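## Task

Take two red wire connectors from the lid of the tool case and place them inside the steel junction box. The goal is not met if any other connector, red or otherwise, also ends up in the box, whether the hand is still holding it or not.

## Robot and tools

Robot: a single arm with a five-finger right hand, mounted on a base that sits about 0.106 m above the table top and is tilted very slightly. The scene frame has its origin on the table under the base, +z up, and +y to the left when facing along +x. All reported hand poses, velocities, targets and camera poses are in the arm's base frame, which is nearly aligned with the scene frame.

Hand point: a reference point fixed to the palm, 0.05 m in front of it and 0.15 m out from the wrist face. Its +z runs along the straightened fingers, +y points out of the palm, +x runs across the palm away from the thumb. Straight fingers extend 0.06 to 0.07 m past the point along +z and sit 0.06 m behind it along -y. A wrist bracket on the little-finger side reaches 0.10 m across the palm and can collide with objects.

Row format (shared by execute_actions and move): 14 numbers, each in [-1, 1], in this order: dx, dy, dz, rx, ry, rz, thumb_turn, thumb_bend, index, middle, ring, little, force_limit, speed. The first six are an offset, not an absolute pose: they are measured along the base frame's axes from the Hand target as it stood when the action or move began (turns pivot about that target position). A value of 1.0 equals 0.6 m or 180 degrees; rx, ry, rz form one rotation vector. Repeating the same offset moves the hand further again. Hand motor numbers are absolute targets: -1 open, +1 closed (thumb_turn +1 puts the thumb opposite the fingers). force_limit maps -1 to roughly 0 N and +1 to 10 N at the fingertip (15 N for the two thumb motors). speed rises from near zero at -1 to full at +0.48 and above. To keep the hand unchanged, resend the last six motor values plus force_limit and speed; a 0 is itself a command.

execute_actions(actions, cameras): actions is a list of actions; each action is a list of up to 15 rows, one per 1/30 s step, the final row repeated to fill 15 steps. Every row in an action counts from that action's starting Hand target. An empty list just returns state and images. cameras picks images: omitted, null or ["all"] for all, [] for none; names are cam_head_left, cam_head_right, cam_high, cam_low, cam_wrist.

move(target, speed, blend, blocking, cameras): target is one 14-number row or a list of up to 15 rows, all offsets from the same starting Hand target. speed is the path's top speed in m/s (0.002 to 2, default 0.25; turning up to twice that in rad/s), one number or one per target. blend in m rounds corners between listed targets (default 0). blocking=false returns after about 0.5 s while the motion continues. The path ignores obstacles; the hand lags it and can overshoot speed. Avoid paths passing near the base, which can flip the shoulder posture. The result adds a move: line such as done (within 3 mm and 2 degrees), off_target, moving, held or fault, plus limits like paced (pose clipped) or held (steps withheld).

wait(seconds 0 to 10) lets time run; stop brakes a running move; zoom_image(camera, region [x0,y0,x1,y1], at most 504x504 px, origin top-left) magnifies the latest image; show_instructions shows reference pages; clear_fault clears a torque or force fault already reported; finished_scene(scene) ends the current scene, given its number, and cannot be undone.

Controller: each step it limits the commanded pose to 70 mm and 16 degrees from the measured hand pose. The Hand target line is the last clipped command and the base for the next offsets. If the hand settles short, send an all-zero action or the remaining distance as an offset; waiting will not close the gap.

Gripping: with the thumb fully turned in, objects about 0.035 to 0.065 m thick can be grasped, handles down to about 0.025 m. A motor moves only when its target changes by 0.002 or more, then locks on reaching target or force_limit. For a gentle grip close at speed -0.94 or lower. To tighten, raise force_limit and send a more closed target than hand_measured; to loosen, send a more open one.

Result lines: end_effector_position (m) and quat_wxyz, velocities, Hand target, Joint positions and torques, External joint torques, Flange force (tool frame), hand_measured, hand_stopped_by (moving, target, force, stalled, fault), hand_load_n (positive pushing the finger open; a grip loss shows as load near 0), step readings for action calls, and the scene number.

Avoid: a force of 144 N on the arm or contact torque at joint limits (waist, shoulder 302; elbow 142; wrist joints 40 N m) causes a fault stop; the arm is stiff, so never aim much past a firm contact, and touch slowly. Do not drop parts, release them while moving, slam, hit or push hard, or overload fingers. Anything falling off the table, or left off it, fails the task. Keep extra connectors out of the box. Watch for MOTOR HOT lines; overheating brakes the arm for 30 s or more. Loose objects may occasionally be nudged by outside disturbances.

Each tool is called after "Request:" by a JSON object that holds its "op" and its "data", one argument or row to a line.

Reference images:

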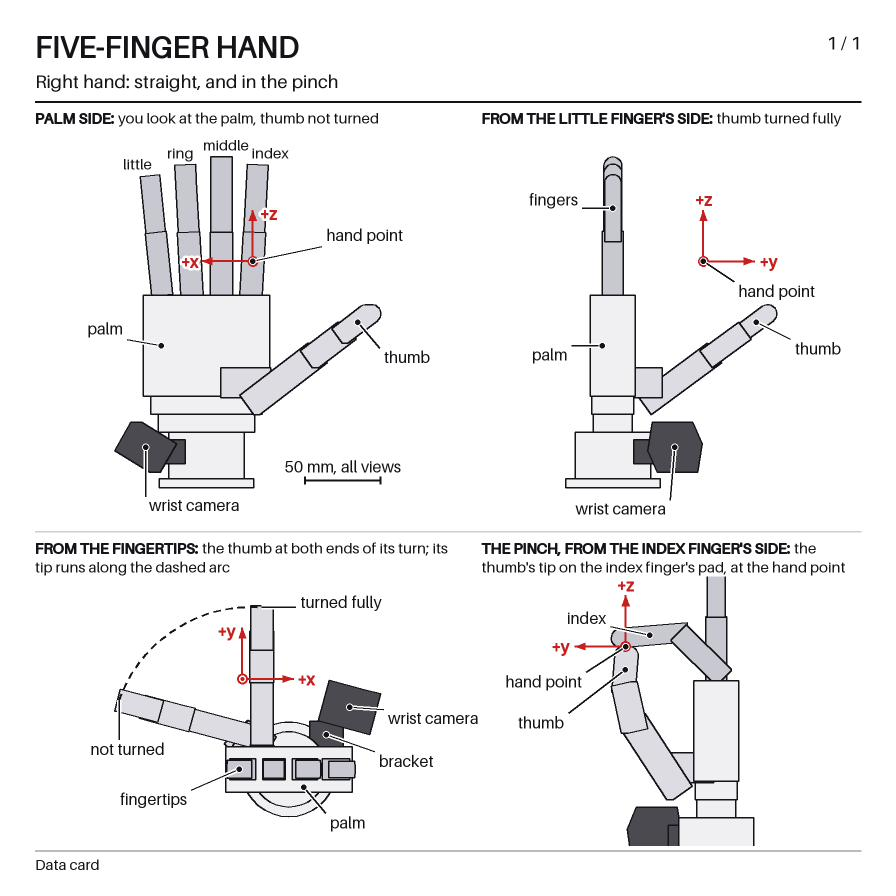

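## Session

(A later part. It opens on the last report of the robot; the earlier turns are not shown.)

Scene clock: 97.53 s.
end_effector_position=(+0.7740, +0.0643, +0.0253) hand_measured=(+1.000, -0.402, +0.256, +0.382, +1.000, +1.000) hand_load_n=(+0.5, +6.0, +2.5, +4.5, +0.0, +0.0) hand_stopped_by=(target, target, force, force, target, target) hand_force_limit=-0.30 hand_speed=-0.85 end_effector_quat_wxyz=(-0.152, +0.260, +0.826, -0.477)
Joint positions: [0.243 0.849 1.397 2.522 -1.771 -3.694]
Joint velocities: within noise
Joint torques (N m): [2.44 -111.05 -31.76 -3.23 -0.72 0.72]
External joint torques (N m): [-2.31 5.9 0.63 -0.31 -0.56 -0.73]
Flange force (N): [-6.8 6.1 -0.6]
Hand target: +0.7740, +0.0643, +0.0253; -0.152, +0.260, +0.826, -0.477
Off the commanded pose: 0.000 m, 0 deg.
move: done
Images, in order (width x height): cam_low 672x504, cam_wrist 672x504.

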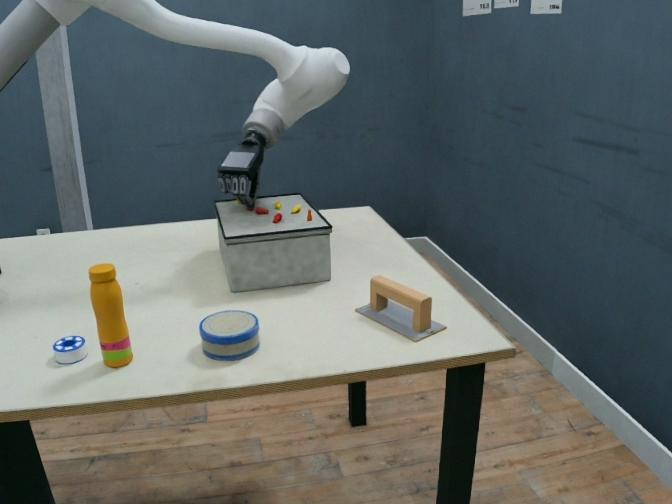

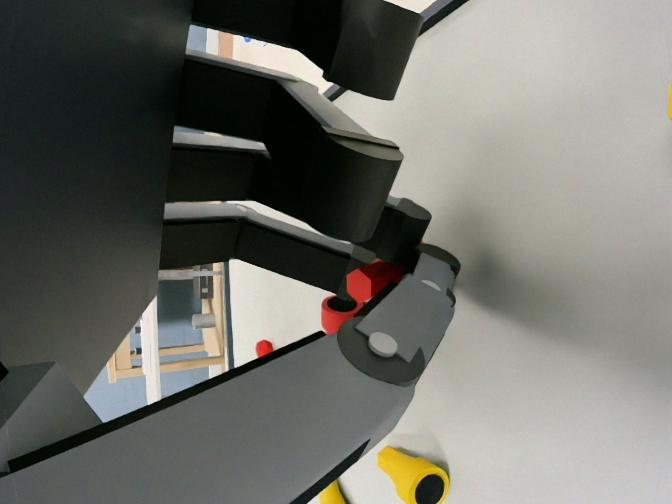

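Request:
{"op": "move", "data": {
  "target": [
    [0,0,0.04,0,0,0,1,-0.4,0.7,0.8,1,1,-0.3,-0.85],
    [0,0,0.17,0,0,0,1,-0.4,0.7,0.8,1,1,-0.3,-0.85],
    [0.02,0.358,0.17,0,0,0.294,1,-0.4,0.7,0.8,1,1,-0.3,-0.85],
    [0.02,0.358,-0.02,0,0,0.294,1,-0.4,0.7,0.8,1,1,-0.3,-0.85]
  ],
  "speed": [0.05,0.12,0.2,0.15],
  "blend": [0,0.02,0.02,0]
}}

Request:
{"op": "zoom_image", "data": {
  "camera": "cam_high",
  "region": [350, 170, 470, 270]
}}

Scene clock: 111.87 s.
end_effector_position=(+0.7859, +0.2791, +0.0133) hand_measured=(+1.000, -0.402, +0.256, +0.382, +1.000, +1.000) hand_load_n=(+0.0, +6.0, +2.0, +5.0, +0.0, +0.0) hand_stopped_by=(target, target, force, force, target, target) hand_force_limit=-0.30 hand_speed=-0.85 end_effector_quat_wxyz=(+0.077, -0.135, +0.855, -0.495)
Joint positions: [0.549 0.781 1.568 2.105 -1.366 -3.93]
Joint velocities: within noise
Joint torques (N m): [1.53 -109.94 -30.18 -2.48 -0.63 0.88]
External joint torques (N m): [-2.37 10.26 -0.24 -0.16 -0.43 -0.88]
Flange force (N): [-13.8 9.3 4.5]
Hand target: +0.7860, +0.2791, +0.0133; +0.077, -0.135, +0.855, -0.495
Off the commanded pose: 0.000 m, 0 deg.
move: done

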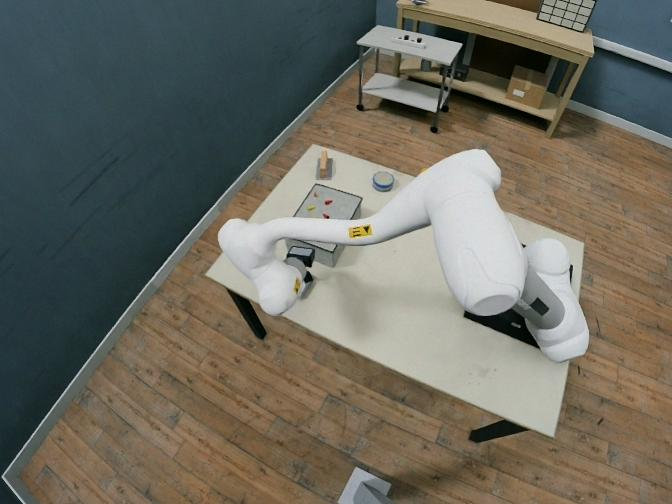

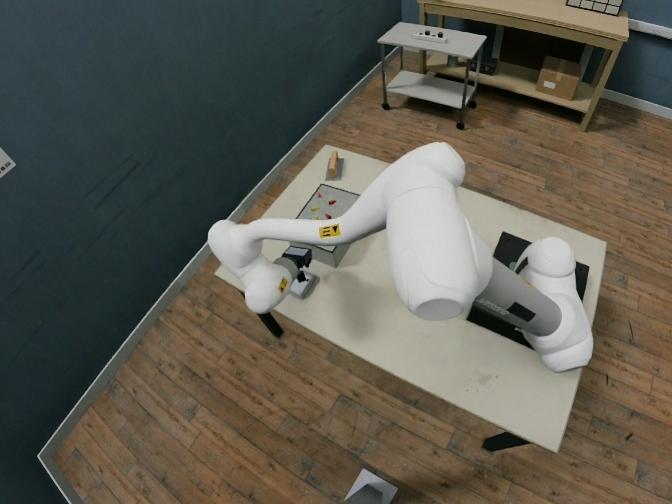

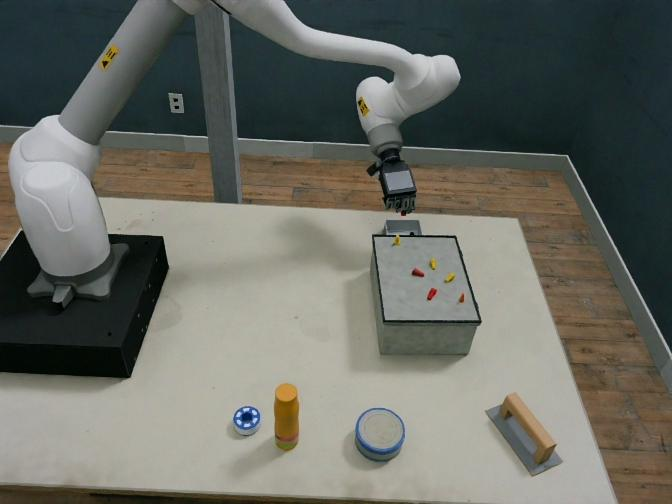

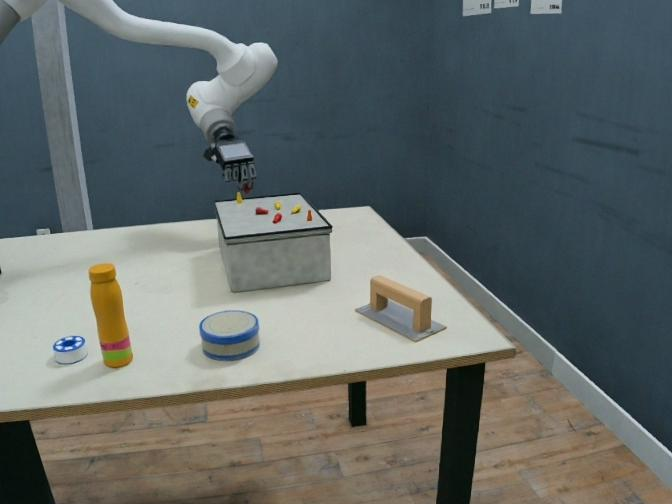

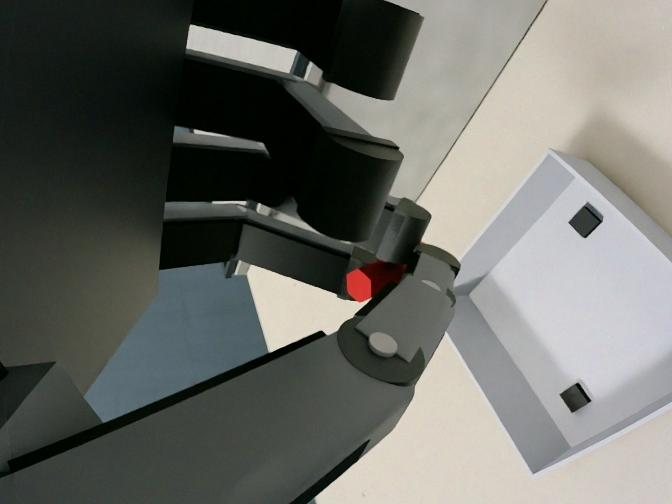

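Scaled by 4.200.

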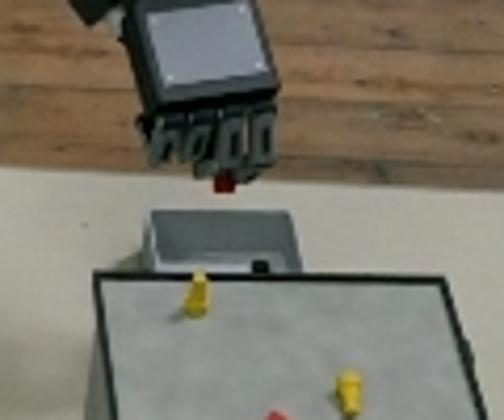

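Request:
{"op": "move", "data": {
  "target": [
    [0,0.03,0,0,0,0,1,-0.4,0.7,0.8,1,1,-0.3,-0.85],
    [0,0.03,-0.153,0,0,0,1,-0.4,0.7,0.8,1,1,-0.3,-0.85]
  ],
  "speed": 0.08,
  "cameras": ["cam_wrist"]
}}

Scene clock: 123.90 s.
end_effector_position=(+0.7860, +0.2972, -0.0785) hand_measured=(+1.000, -0.402, +0.256, +0.382, +1.000, +1.000) hand_load_n=(+0.0, +5.5, +2.5, +4.5, +0.0, +0.0) hand_stopped_by=(target, target, force, force, target, target) hand_force_limit=-0.30 hand_speed=-0.85 end_effector_quat_wxyz=(+0.077, -0.135, +0.855, -0.495)
Joint positions: [0.568 0.901 1.544 2.098 -1.328 -3.839]
Joint velocities: within noise
Joint torques (N m): [1.63 -111.18 -28.48 -2.15 -0.56 0.31]
External joint torques (N m): [-2.23 6.07 0.62 -0.21 -0.59 -0.32]
Flange force (N): [-5.9 5.5 4.1]
Hand target: +0.7860, +0.2971, -0.0785; +0.077, -0.135, +0.855, -0.495
Off the commanded pose: 0.000 m, 0 deg.
move: done
Images, in order (width x height): cam_wrist 672x504.

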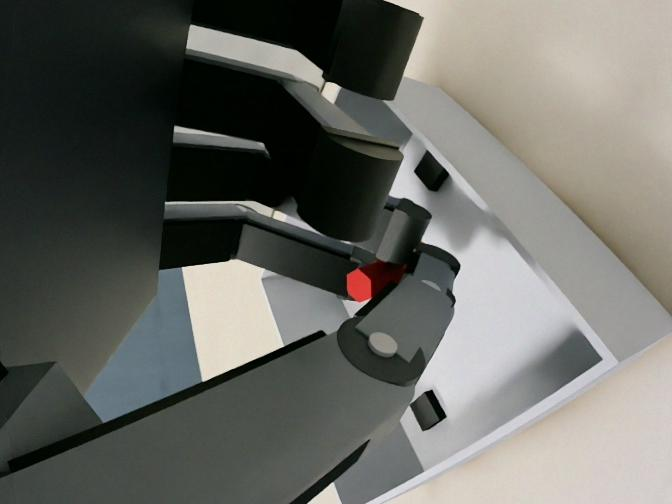

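Request:
{"op": "move", "data": {
  "target": [
    [0,0.025,0,0,0,0,1,-0.4,0.7,0.8,1,1,-0.3,-0.85],
    [0,0.025,-0.01,0,0,0,1,-0.4,0.7,0.8,1,1,-0.3,-0.85]
  ],
  "speed": 0.04,
  "cameras": ["cam_wrist"]
}}

Scene clock: 128.47 s.
end_effector_position=(+0.7860, +0.3121, -0.0845) hand_measured=(+1.000, -0.402, +0.256, +0.382, +1.000, +1.000) hand_load_n=(+0.0, +5.5, +2.5, +5.0, +0.0, +0.0) hand_stopped_by=(target, target, force, force, target, target) hand_force_limit=-0.30 hand_speed=-0.85 end_effector_quat_wxyz=(+0.077, -0.135, +0.855, -0.495)
Joint positions: [0.582 0.917 1.522 2.11 -1.339 -3.839]
Joint velocities: within noise
Joint torques (N m): [1.67 -113.17 -28.56 -2.23 -0.7 0.96]
External joint torques (N m): [-2.46 6.88 0.56 -0.17 -0.45 -0.96]
Flange force (N): [-7.8 5.9 4.3]
Hand target: +0.7860, +0.3121, -0.0845; +0.077, -0.135, +0.855, -0.495
Off the commanded pose: 0.000 m, 0 deg.
move: done
Images, in order (width x height): cam_wrist 672x504.

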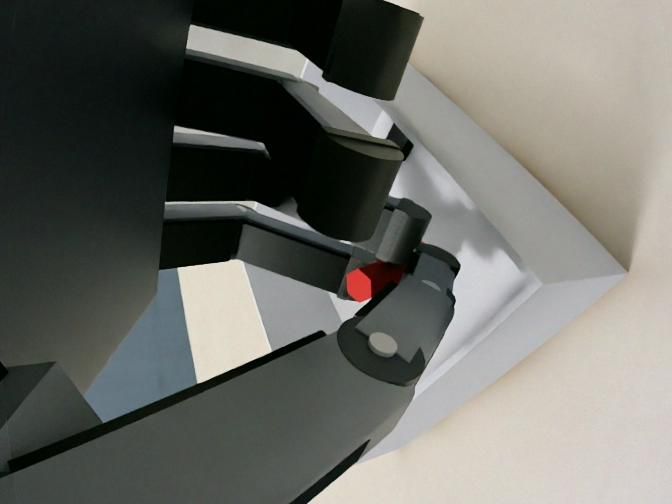

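Request:
{"op": "move", "data": {
  "target": [0,0,-0.006,0,0,0,1,-0.4,0.7,0.8,1,1,-0.3,-0.85],
  "speed": 0.03,
  "cameras": []
}}

Request:
{"op": "move", "data": {
  "target": [0,0,0,0,0,0,1,-0.4,0.1,0.1,1,1,-0.3,-0.85],
  "cameras": []
}}

Request:
{"op": "move", "data": {
  "target": [0,0,0.36,0,0,0,1,-0.4,0.1,0.1,1,1,-0.3,-0.85],
  "speed": 0.1,
  "cameras": ["cam_wrist","cam_high"]
}}

Scene clock: 134.07 s.
end_effector_position=(+0.7860, +0.3121, -0.0881) hand_measured=(+1.000, -0.402, +0.256, +0.382, +1.000, +1.000) hand_load_n=(+0.5, +5.5, +2.5, +4.5, +0.0, +0.0) hand_stopped_by=(target, target, force, force, target, target) hand_force_limit=-0.30 hand_speed=-0.85 end_effector_quat_wxyz=(+0.077, -0.135, +0.855, -0.495)
Joint positions: [0.582 0.922 1.521 2.109 -1.337 -3.835]
Joint velocities: within noise
Joint torques (N m): [1.79 -112.8 -28.59 -2.1 -0.69 0.82]
External joint torques (N m): [-2.47 6.42 0.65 -0.29 -0.46 -0.83]
Flange force (N): [-6.9 5.4 4.4]
Hand target: +0.7860, +0.3121, -0.0881; +0.077, -0.135, +0.855, -0.495
Off the commanded pose: 0.000 m, 0 deg.
move: done
No camera images: "cameras" was empty.

Scene clock: 135.03 s.
end_effector_position=(+0.7860, +0.3121, -0.0881) hand_measured=(+1.000, -0.400, +0.100, +0.100, +1.000, +1.000) hand_load_n=(+0.0, +0.0, +0.0, +0.0, +0.0, +0.0) hand_stopped_by=(target, target, target, target, target, target) hand_force_limit=-0.30 hand_speed=-0.85 end_effector_quat_wxyz=(+0.077, -0.135, +0.855, -0.495)
Joint positions: [0.582 0.922 1.521 2.109 -1.337 -3.835]
Joint velocities: within noise
Joint torques (N m): [1.65 -113.39 -28.57 -2.09 -0.72 0.68]
External joint torques (N m): [-2.17 7.03 0.68 -0.3 -0.44 -0.69]
Flange force (N): [-7.2 6.4 4.4]
Hand target: +0.7860, +0.3121, -0.0881; +0.077, -0.135, +0.855, -0.495
Off the commanded pose: 0.000 m, 0 deg.
move: done
No camera images: "cameras" was empty.

Scene clock: 137.60 s.
end_effector_position=(+0.7860, +0.3121, +0.1278) hand_measured=(+1.000, -0.400, +0.100, +0.100, +1.000, +1.000) hand_load_n=(+0.0, +0.0, -0.5, +0.0, +0.0, +0.0) hand_stopped_by=(target, target, target, target, target, target) hand_force_limit=-0.30 hand_speed=-0.85 end_effector_quat_wxyz=(+0.077, -0.135, +0.855, -0.495)
Joint positions: [0.582 0.686 1.487 2.147 -1.48 -4.067]
Joint velocities: within noise
Joint torques (N m): [1.56 -102.55 -35.31 -2.91 -0.51 0.64]
External joint torques (N m): [-2.57 7.02 1.57 -0.2 -0.39 -0.64]
Flange force (N): [-6.9 4.8 4.0]
Hand target: +0.7860, +0.3121, +0.1279; +0.077, -0.135, +0.855, -0.495
Off the commanded pose: 0.000 m, 0 deg.
move: done
Images, in order (width x height): cam_high 672x504, cam_wrist 672x504.

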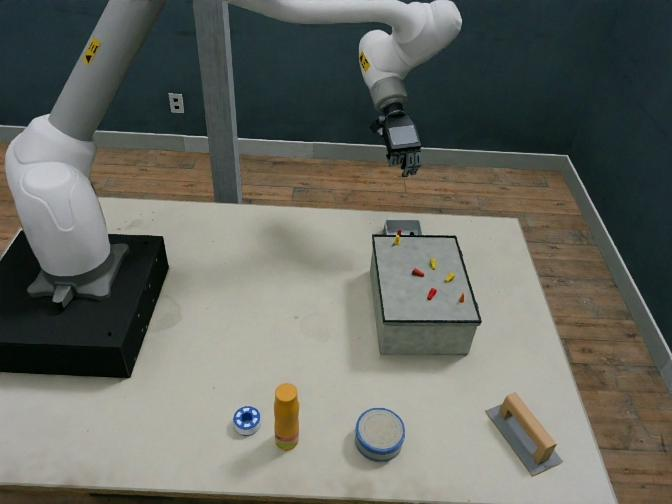

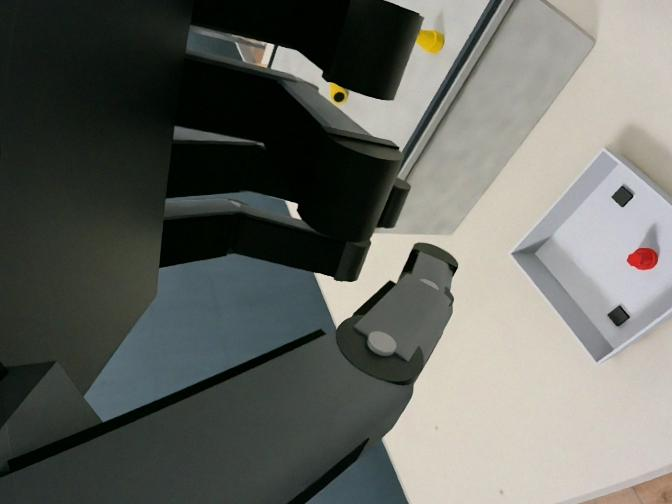

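Request:
{"op": "move", "data": {
  "target": [
    [0.042,-0.437,0,0,0,-0.322,1,-0.4,-0.2,-0.2,1,1,-0.3,0],
    [0.042,-0.437,-0.12,0,0,-0.322,1,-0.4,-0.2,-0.2,1,1,-0.3,0]
  ],
  "speed": 0.25,
  "blend": 0.02,
  "cameras": ["cam_wrist","cam_high","cam_low"]
}}

Request:
{"op": "zoom_image", "data": {
  "camera": "cam_high",
  "region": [360, 220, 460, 320]
}}

Request:
{"op": "zoom_image", "data": {
  "camera": "cam_low",
  "region": [190, 140, 310, 260]
}}

Scene clock: 162.27 s.
end_effector_position=(+0.8111, +0.0499, +0.0559) hand_measured=(+1.000, -0.400, -0.200, -0.200, +1.000, +1.000) hand_load_n=(+0.0, +0.0, +0.0, +0.0, +0.0, +0.0) hand_stopped_by=(target, target, target, target, target, target) hand_force_limit=-0.30 hand_speed=0.00 end_effector_quat_wxyz=(-0.172, +0.296, +0.813, -0.470)
Joint positions: [0.205 0.88 1.266 2.546 -1.877 -3.719]
Joint velocities: within noise
Joint torques (N m): [2.35 -114.38 -34.34 -3.57 -0.67 0.69]
External joint torques (N m): [-2.41 5.27 1.25 -0.23 -0.59 -0.69]
Flange force (N): [-5.4 4.7 -0.1]
Hand target: +0.8112, +0.0499, +0.0559; -0.172, +0.296, +0.813, -0.470
Off the commanded pose: 0.000 m, 0 deg.
move: done
Images, in order (width x height): cam_high 672x504, cam_low 672x504, cam_wrist 672x504.

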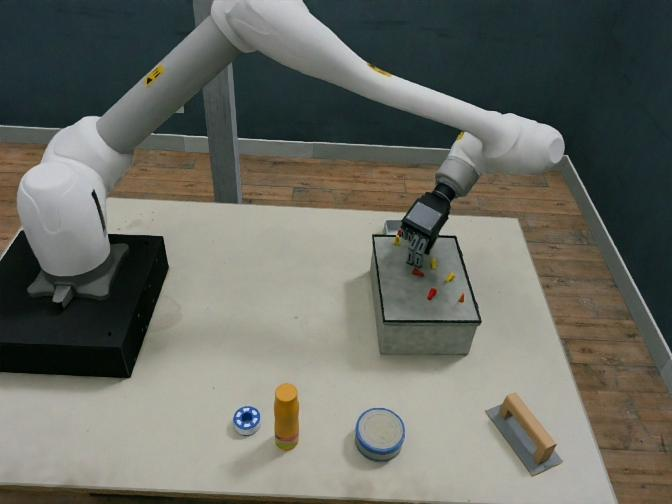

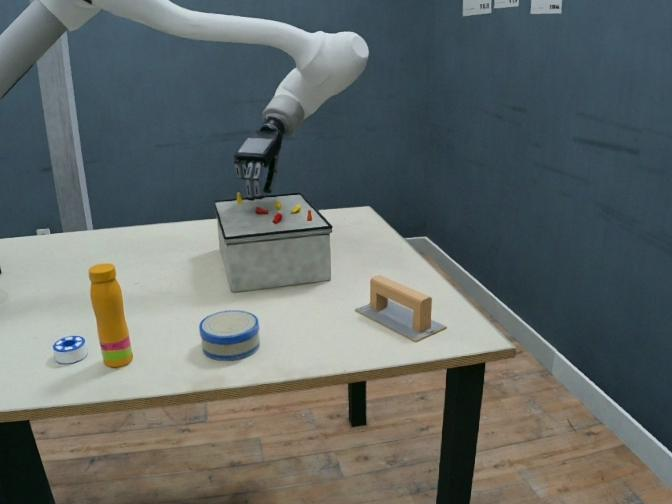

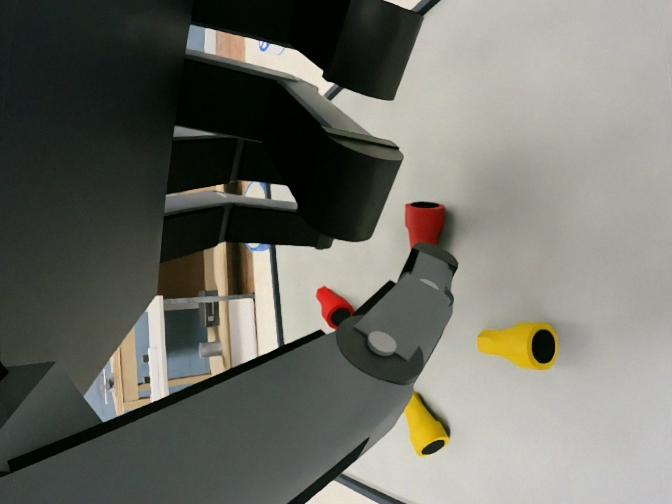

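Scaled by 5.040.

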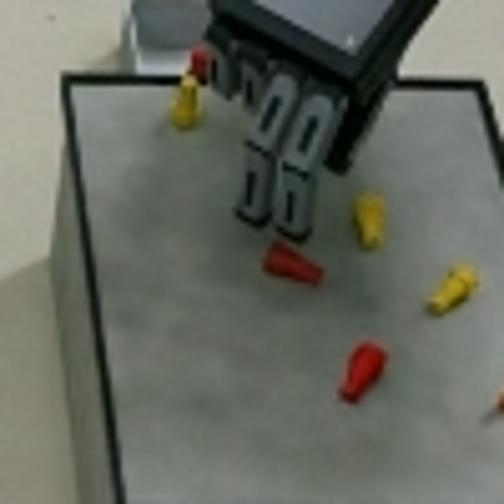

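Scaled by 4.200.

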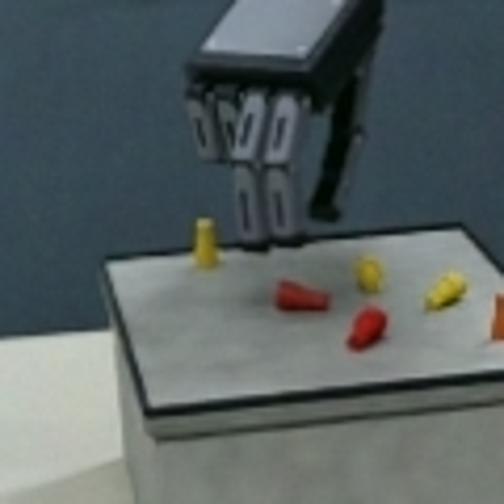

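Request:
{"op": "move", "data": {
  "target": [
    [0.005,-0.013,0,0,0,0,1,-0.4,-0.2,-0.2,1,1,-0.3,0],
    [0.005,-0.013,-0.042,0,0,0,1,-0.4,-0.2,-0.2,1,1,-0.3,0]
  ],
  "speed": 0.06,
  "cameras": ["cam_wrist","cam_high","cam_low"]
}}

Request:
{"op": "zoom_image", "data": {
  "camera": "cam_high",
  "region": [360, 220, 460, 320]
}}

Request:
{"op": "zoom_image", "data": {
  "camera": "cam_low",
  "region": [190, 140, 310, 260]
}}

Scene clock: 174.47 s.
end_effector_position=(+0.8142, +0.0421, +0.0307) hand_measured=(+1.000, -0.400, -0.200, -0.200, +1.000, +1.000) hand_load_n=(+0.0, +0.0, +0.0, +0.0, +0.0, +0.0) hand_stopped_by=(target, target, target, target, target, target) hand_force_limit=-0.30 hand_speed=0.00 end_effector_quat_wxyz=(-0.172, +0.296, +0.813, -0.470)
Joint positions: [0.197 0.905 1.268 2.544 -1.85 -3.708]
Joint velocities: within noise
Joint torques (N m): [2.25 -118.09 -33.67 -3.47 -0.92 0.73]
External joint torques (N m): [-1.74 8.01 1.1 -0.28 -0.35 -0.73]
Flange force (N): [-7.4 9.0 -1.5]
Hand target: +0.8142, +0.0421, +0.0307; -0.172, +0.296, +0.813, -0.470
Off the commanded pose: 0.000 m, 0 deg.
move: done
Images, in order (width x height): cam_high 672x504, cam_low 672x504, cam_wrist 672x504.

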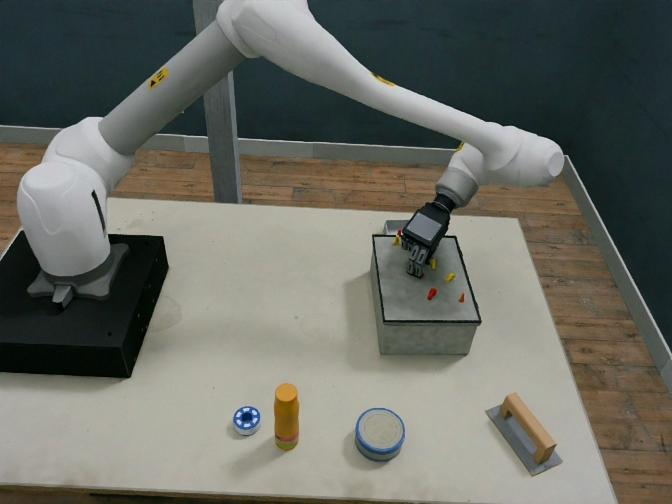

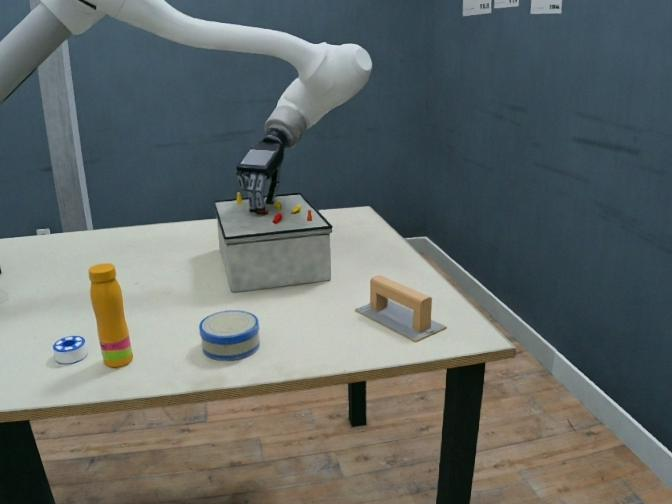

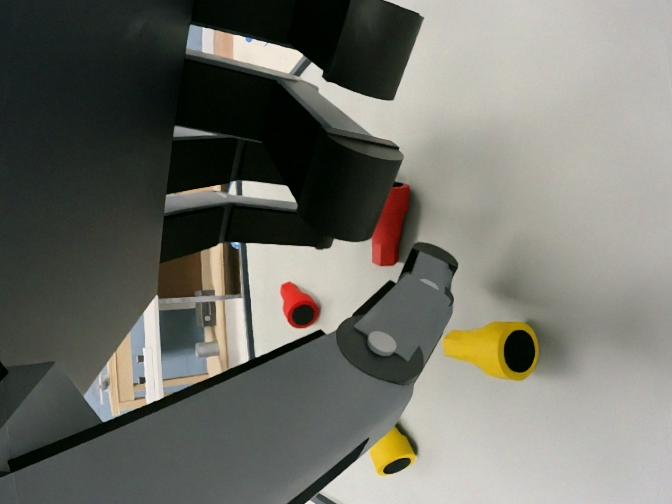

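Scaled by 5.040.

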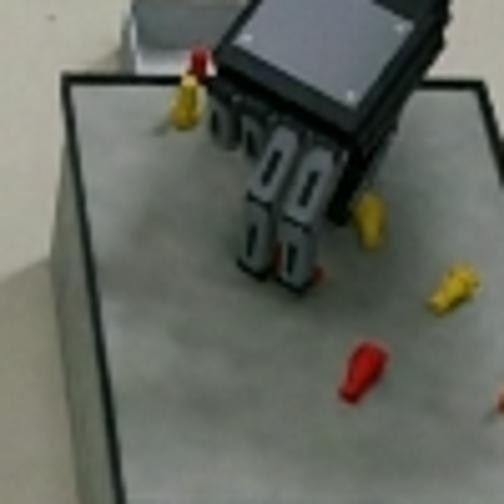

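Scaled by 4.200.

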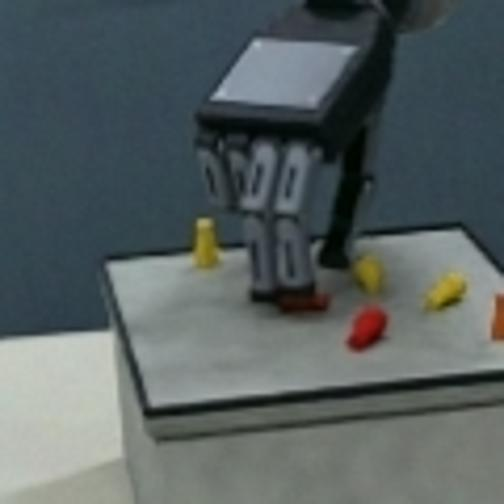

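Request:
{"op": "move", "data": {
  "target": [0.004,-0.009,-0.0145,0,0,0,1,-0.4,-0.2,-0.2,1,1,-0.3,0],
  "speed": 0.04,
  "cameras": ["cam_wrist"]
}}

Scene clock: 179.00 s.
end_effector_position=(+0.8166, +0.0368, +0.0221) hand_measured=(+1.000, -0.400, -0.200, -0.200, +1.000, +1.000) hand_load_n=(+0.0, +0.0, +0.0, -1.5, +0.0, +0.0) hand_stopped_by=(target, target, target, target, target, target) hand_force_limit=-0.30 hand_speed=0.00 end_effector_quat_wxyz=(-0.172, +0.296, +0.813, -0.470)
Joint positions: [0.191 0.915 1.267 2.541 -1.84 -3.708]
Joint velocities: within noise
Joint torques (N m): [-2.39 -108.14 -30.62 -4 2.55 1.03]
External joint torques (N m): [2.57 -2.84 -1.97 0.26 -3.82 -1.04]
Flange force (N): [-1.2 -2.2 -10.9]
Hand target: +0.8166, +0.0367, +0.0220; -0.172, +0.296, +0.813, -0.470
Off the commanded pose: 0.000 m, 0 deg.
move: done
Images, in order (width x height): cam_wrist 672x504.

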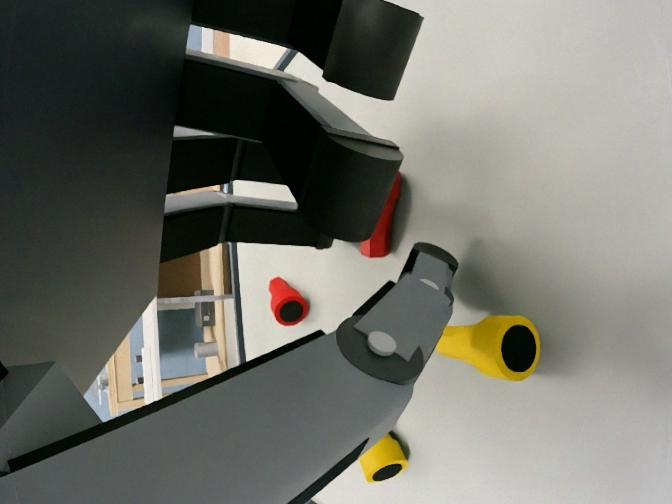

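Request:
{"op": "move", "data": {
  "target": [-0.001,-0.001,0.005,0,0,0,1,-0.4,-0.2,-0.2,1,1,-0.3,0],
  "speed": 0.04,
  "cameras": []
}}

Request:
{"op": "move", "data": {
  "target": [0,0,0,0,0,0,1,-0.4,0.7,0.8,1,1,-0.3,-0.85],
  "cameras": ["cam_wrist","cam_low"]
}}

Request:
{"op": "zoom_image", "data": {
  "camera": "cam_low",
  "region": [190, 140, 310, 260]
}}

Scene clock: 183.97 s.
end_effector_position=(+0.8160, +0.0361, +0.0249) hand_measured=(+1.000, -0.400, -0.200, -0.200, +1.000, +1.000) hand_load_n=(+0.0, +0.0, +0.0, +0.0, +0.0, +0.0) hand_stopped_by=(target, target, target, target, target, target) hand_force_limit=-0.30 hand_speed=0.00 end_effector_quat_wxyz=(-0.172, +0.296, +0.813, -0.470)
Joint positions: [0.19 0.911 1.268 2.54 -1.842 -3.709]
Joint velocities: within noise
Joint torques (N m): [2.55 -117.63 -33.35 -3.52 -0.83 0.71]
External joint torques (N m): [-2.55 7.33 0.98 -0.19 -0.44 -0.71]
Flange force (N): [-7.6 7.9 -1.1]
Hand target: +0.8160, +0.0361, +0.0250; -0.172, +0.296, +0.813, -0.470
Off the commanded pose: 0.000 m, 0 deg.
move: done
No camera images: "cameras" was empty.

Scene clock: 186.40 s.
end_effector_position=(+0.8160, +0.0361, +0.0250) hand_measured=(+1.000, -0.402, +0.700, +0.380, +1.000, +1.000) hand_load_n=(+0.5, +4.5, +0.0, +6.0, +0.0, +0.0) hand_stopped_by=(target, target, target, force, target, target) hand_force_limit=-0.30 hand_speed=-0.85 end_effector_quat_wxyz=(-0.172, +0.296, +0.813, -0.470)
Joint positions: [0.19 0.911 1.268 2.54 -1.842 -3.709]
Joint velocities: within noise
Joint torques (N m): [2.33 -117.21 -33.25 -3.56 -0.81 0.72]
External joint torques (N m): [-2 6.67 0.69 -0.17 -0.46 -0.72]
Flange force (N): [-7.1 7.4 -1.7]
Hand target: +0.8160, +0.0361, +0.0250; -0.172, +0.296, +0.813, -0.470
Off the commanded pose: 0.000 m, 0 deg.
move: done
Images, in order (width x height): cam_low 672x504, cam_wrist 672x504.

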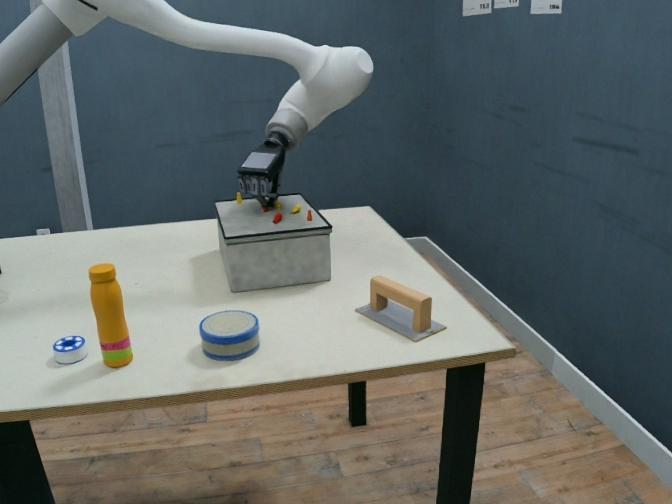

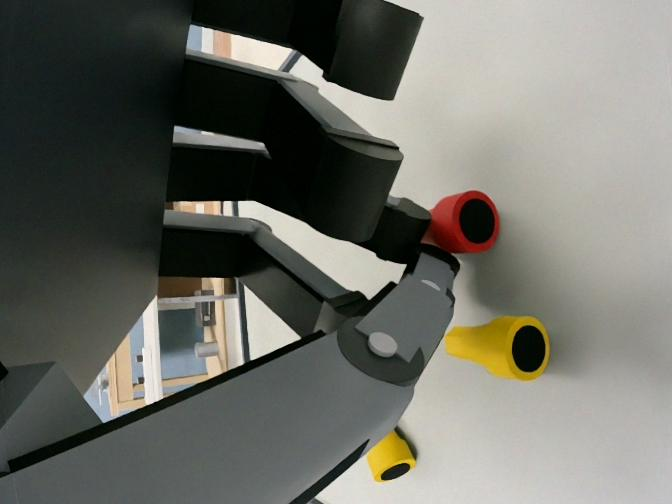

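Scaled by 4.200.

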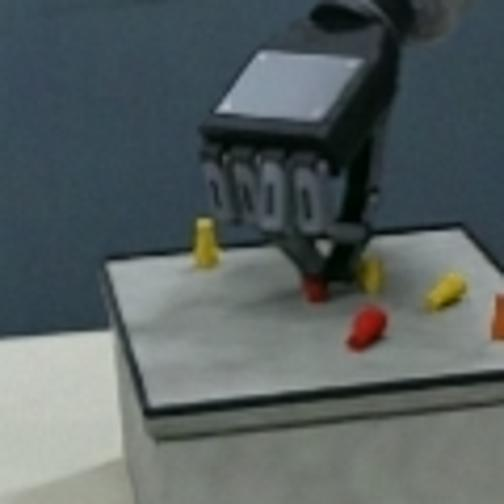

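Request:
{"op": "move", "data": {
  "target": [0,0,0.02,0,0,0,1,-0.4,0.7,0.8,1,1,-0.3,-0.85],
  "speed": 0.03,
  "cameras": ["cam_wrist","cam_low"]
}}

Request:
{"op": "zoom_image", "data": {
  "camera": "cam_low",
  "region": [190, 140, 310, 260]
}}

Scene clock: 195.93 s.
end_effector_position=(+0.8160, +0.0361, +0.0369) hand_measured=(+1.000, -0.402, +0.700, +0.380, +1.000, +1.000) hand_load_n=(+0.5, +4.5, +0.0, +6.0, +0.0, +0.0) hand_stopped_by=(target, target, target, force, target, target) hand_force_limit=-0.30 hand_speed=-0.85 end_effector_quat_wxyz=(-0.172, +0.296, +0.813, -0.470)
Joint positions: [0.19 0.9 1.266 2.538 -1.853 -3.718]
Joint velocities: within noise
Joint torques (N m): [2.31 -117.15 -33.67 -3.58 -0.63 0.45]
External joint torques (N m): [-2.08 7.29 0.97 -0.16 -0.63 -0.46]
Flange force (N): [-7.0 8.0 -1.6]
Hand target: +0.8160, +0.0361, +0.0370; -0.172, +0.296, +0.813, -0.470
Off the commanded pose: 0.000 m, 0 deg.
move: done
Images, in order (width x height): cam_low 672x504, cam_wrist 672x504.

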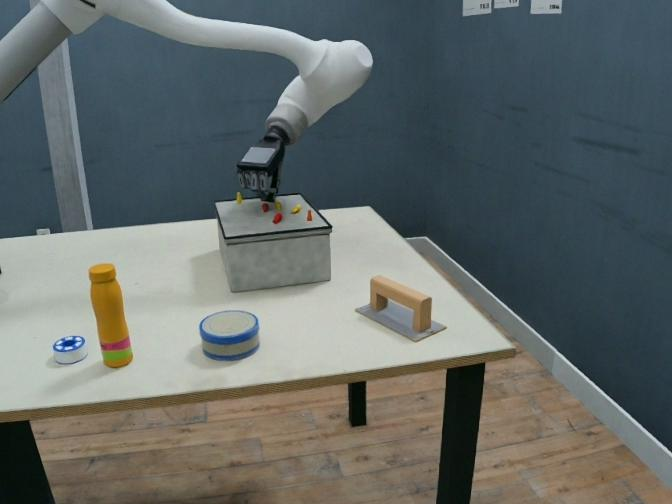

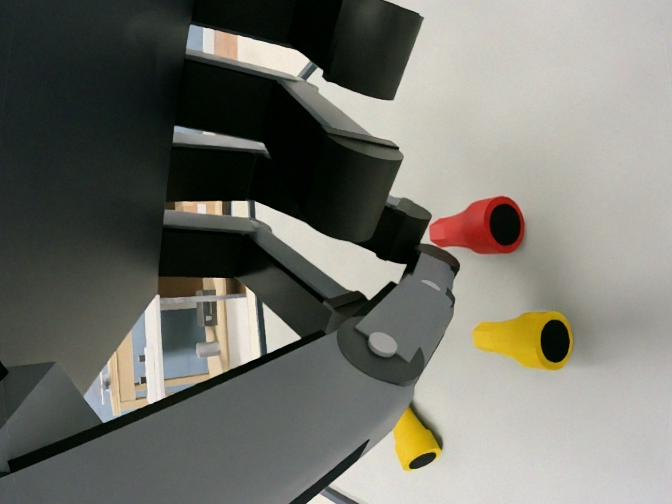

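Scaled by 4.200.

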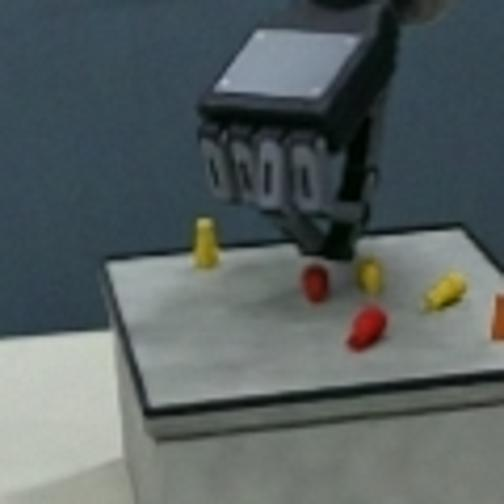

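Request:
{"op": "move", "data": {
  "target": [
    [0,0,0.1,0,0,0,1,-0.4,0.2,0.2,1,1,-0.3,0],
    [0.023,-0.08,0.12,0,0,0.572,1,-0.4,-0.2,-0.2,1,1,-0.3,0],
    [0.023,-0.08,0.035,0,0,0.572,1,-0.4,-0.2,-0.2,1,1,-0.3,0]
  ],
  "speed": 0.3,
  "blend": [0.01,0.01,0],
  "cameras": ["cam_wrist","cam_high","cam_low"]
}}

Request:
{"op": "zoom_image", "data": {
  "camera": "cam_high",
  "region": [380, 220, 480, 320]
}}

Request:
{"op": "zoom_image", "data": {
  "camera": "cam_low",
  "region": [210, 140, 330, 260]
}}

Scene clock: 214.57 s.
end_effector_position=(+0.8298, -0.0118, +0.0580) hand_measured=(+1.000, -0.400, -0.200, -0.200, +1.000, +1.000) hand_load_n=(+0.0, +0.0, +0.0, +0.0, +0.0, +0.0) hand_stopped_by=(target, target, target, target, target, target) hand_force_limit=-0.30 hand_speed=0.00 end_effector_quat_wxyz=(+0.261, -0.452, +0.738, -0.428)
Joint positions: [0.032 0.507 1.996 0.932 -0.551 -3.729]
Joint velocities: within noise
Joint torques (N m): [2.24 -79.25 -28.17 1.47 -0.77 0.8]
External joint torques (N m): [-2.17 4.26 0.37 -0.39 -0.5 -0.81]
Flange force (N): [0.4 2.2 7.0]
Hand target: +0.8298, -0.0119, +0.0580; +0.260, -0.452, +0.738, -0.428
Off the commanded pose: 0.000 m, 0 deg.
move: done; blend cut to 0 m at target 2
Images, in order (width x height): cam_high 672x504, cam_low 672x504, cam_wrist 672x504.

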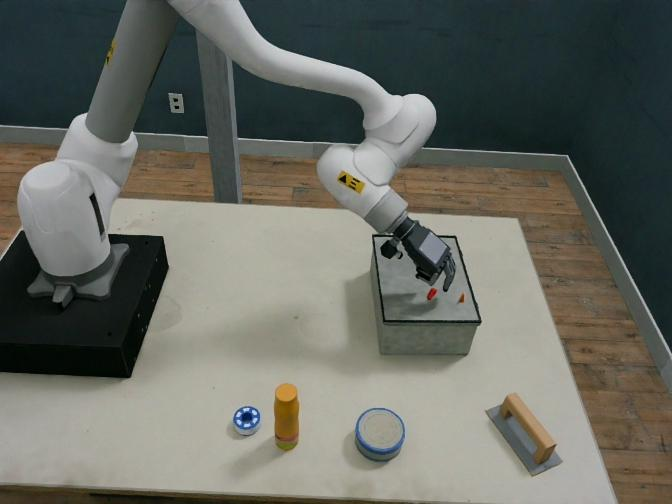

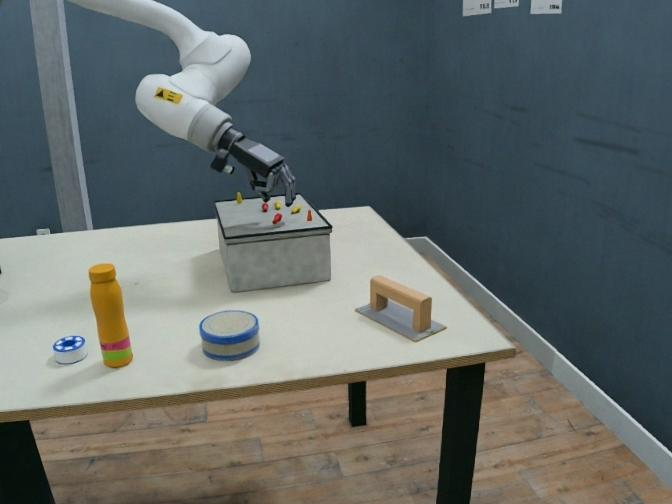

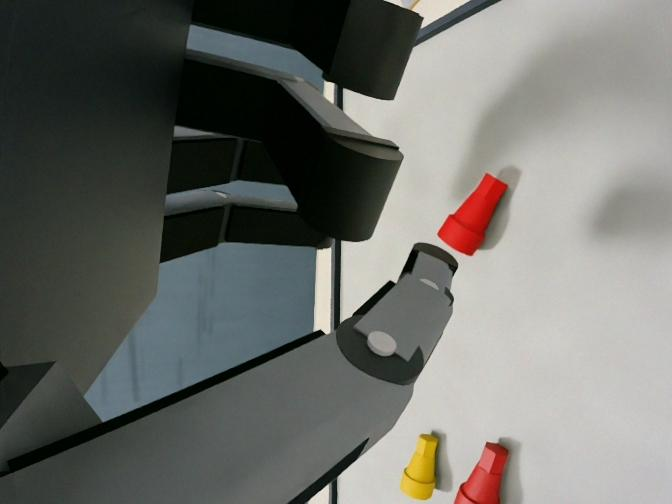

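Scaled by 5.040.

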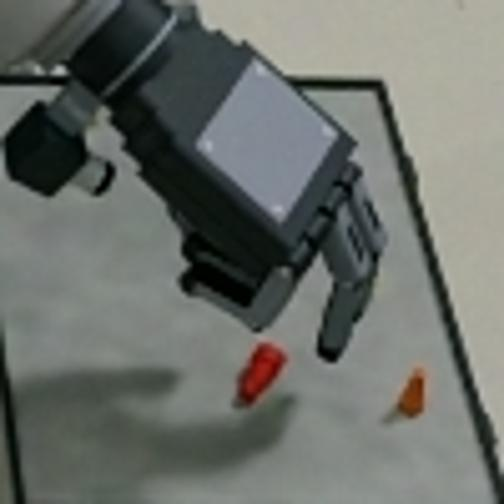

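Scaled by 4.200.

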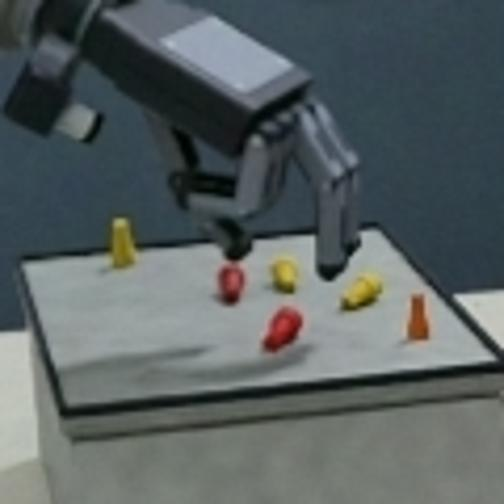

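Request:
{"op": "move", "data": {
  "target": [0.009,-0.009,-0.01,0,0,-0.178,1,-0.4,-0.2,-0.2,1,1,-0.3,0],
  "speed": 0.2,
  "cameras": ["cam_wrist","cam_high","cam_low"]
}}

Request:
{"op": "zoom_image", "data": {
  "camera": "cam_high",
  "region": [380, 220, 480, 320]
}}

Request:
{"op": "zoom_image", "data": {
  "camera": "cam_low",
  "region": [210, 140, 330, 260]
}}

Scene clock: 228.57 s.
end_effector_position=(+0.8352, -0.0173, +0.0520) hand_measured=(+1.000, -0.400, -0.200, -0.200, +1.000, +1.000) hand_load_n=(+0.0, +0.0, +0.0, +0.0, +0.0, +0.0) hand_stopped_by=(target, target, target, target, target, target) hand_force_limit=-0.30 hand_speed=0.00 end_effector_quat_wxyz=(+0.132, -0.231, +0.834, -0.483)
Joint positions: [0.153 0.604 1.826 1.669 -0.94 -3.992]
Joint velocities: within noise
Joint torques (N m): [2.32 -90.88 -30.15 -1.32 -0.58 0.82]
External joint torques (N m): [-2.43 5.39 0.26 0.07 -0.42 -0.83]
Flange force (N): [-5.0 2.0 6.9]
Hand target: +0.8352, -0.0173, +0.0520; +0.132, -0.231, +0.834, -0.483
Off the commanded pose: 0.000 m, 0 deg.
move: done
Images, in order (width x height): cam_high 672x504, cam_low 672x504, cam_wrist 672x504.

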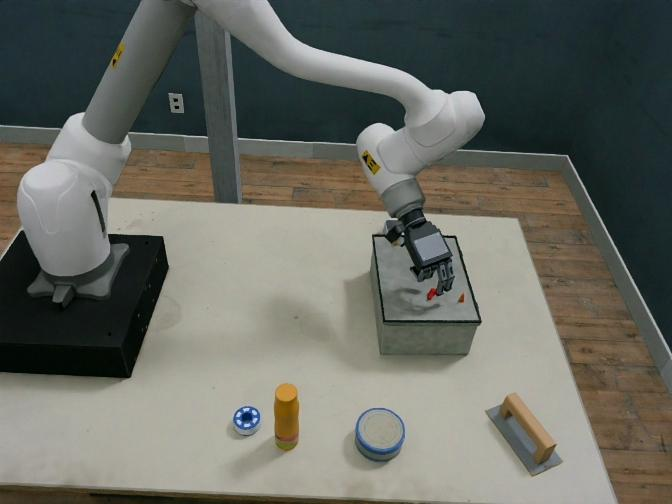

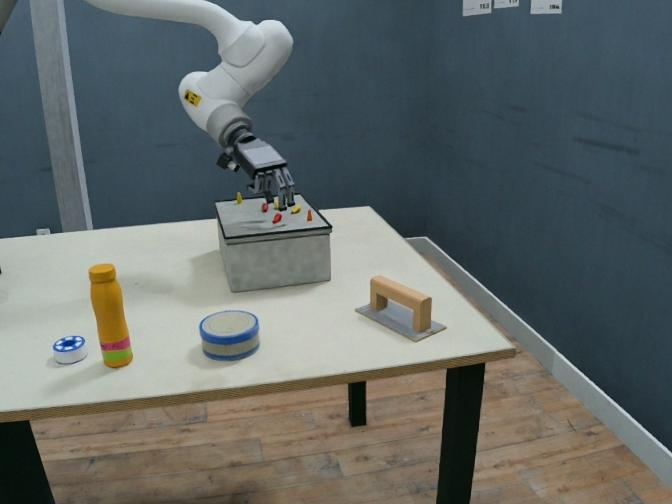

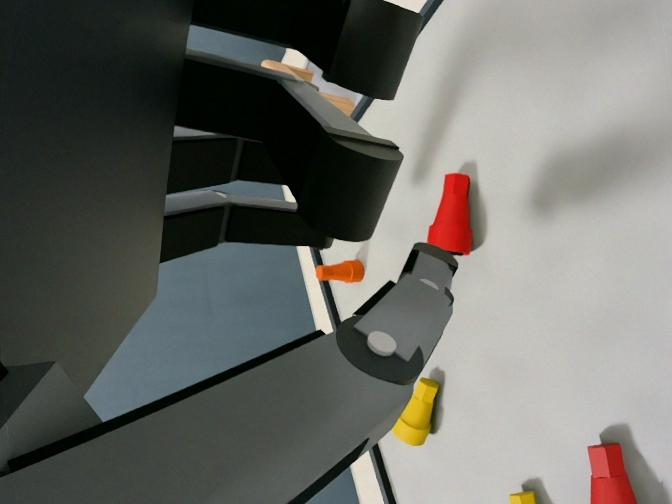

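Scaled by 5.040.

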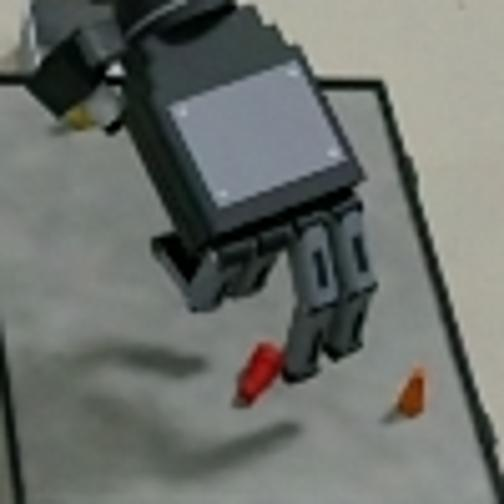

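Scaled by 4.200.

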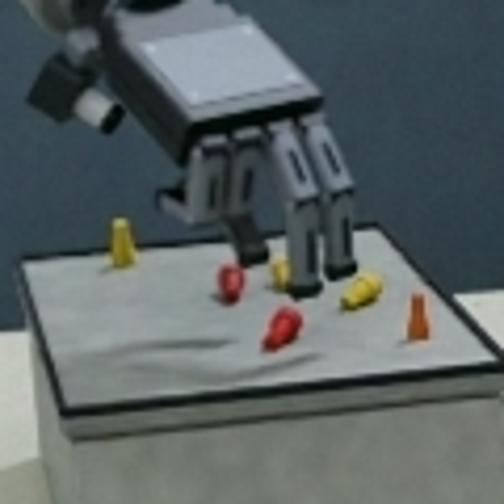

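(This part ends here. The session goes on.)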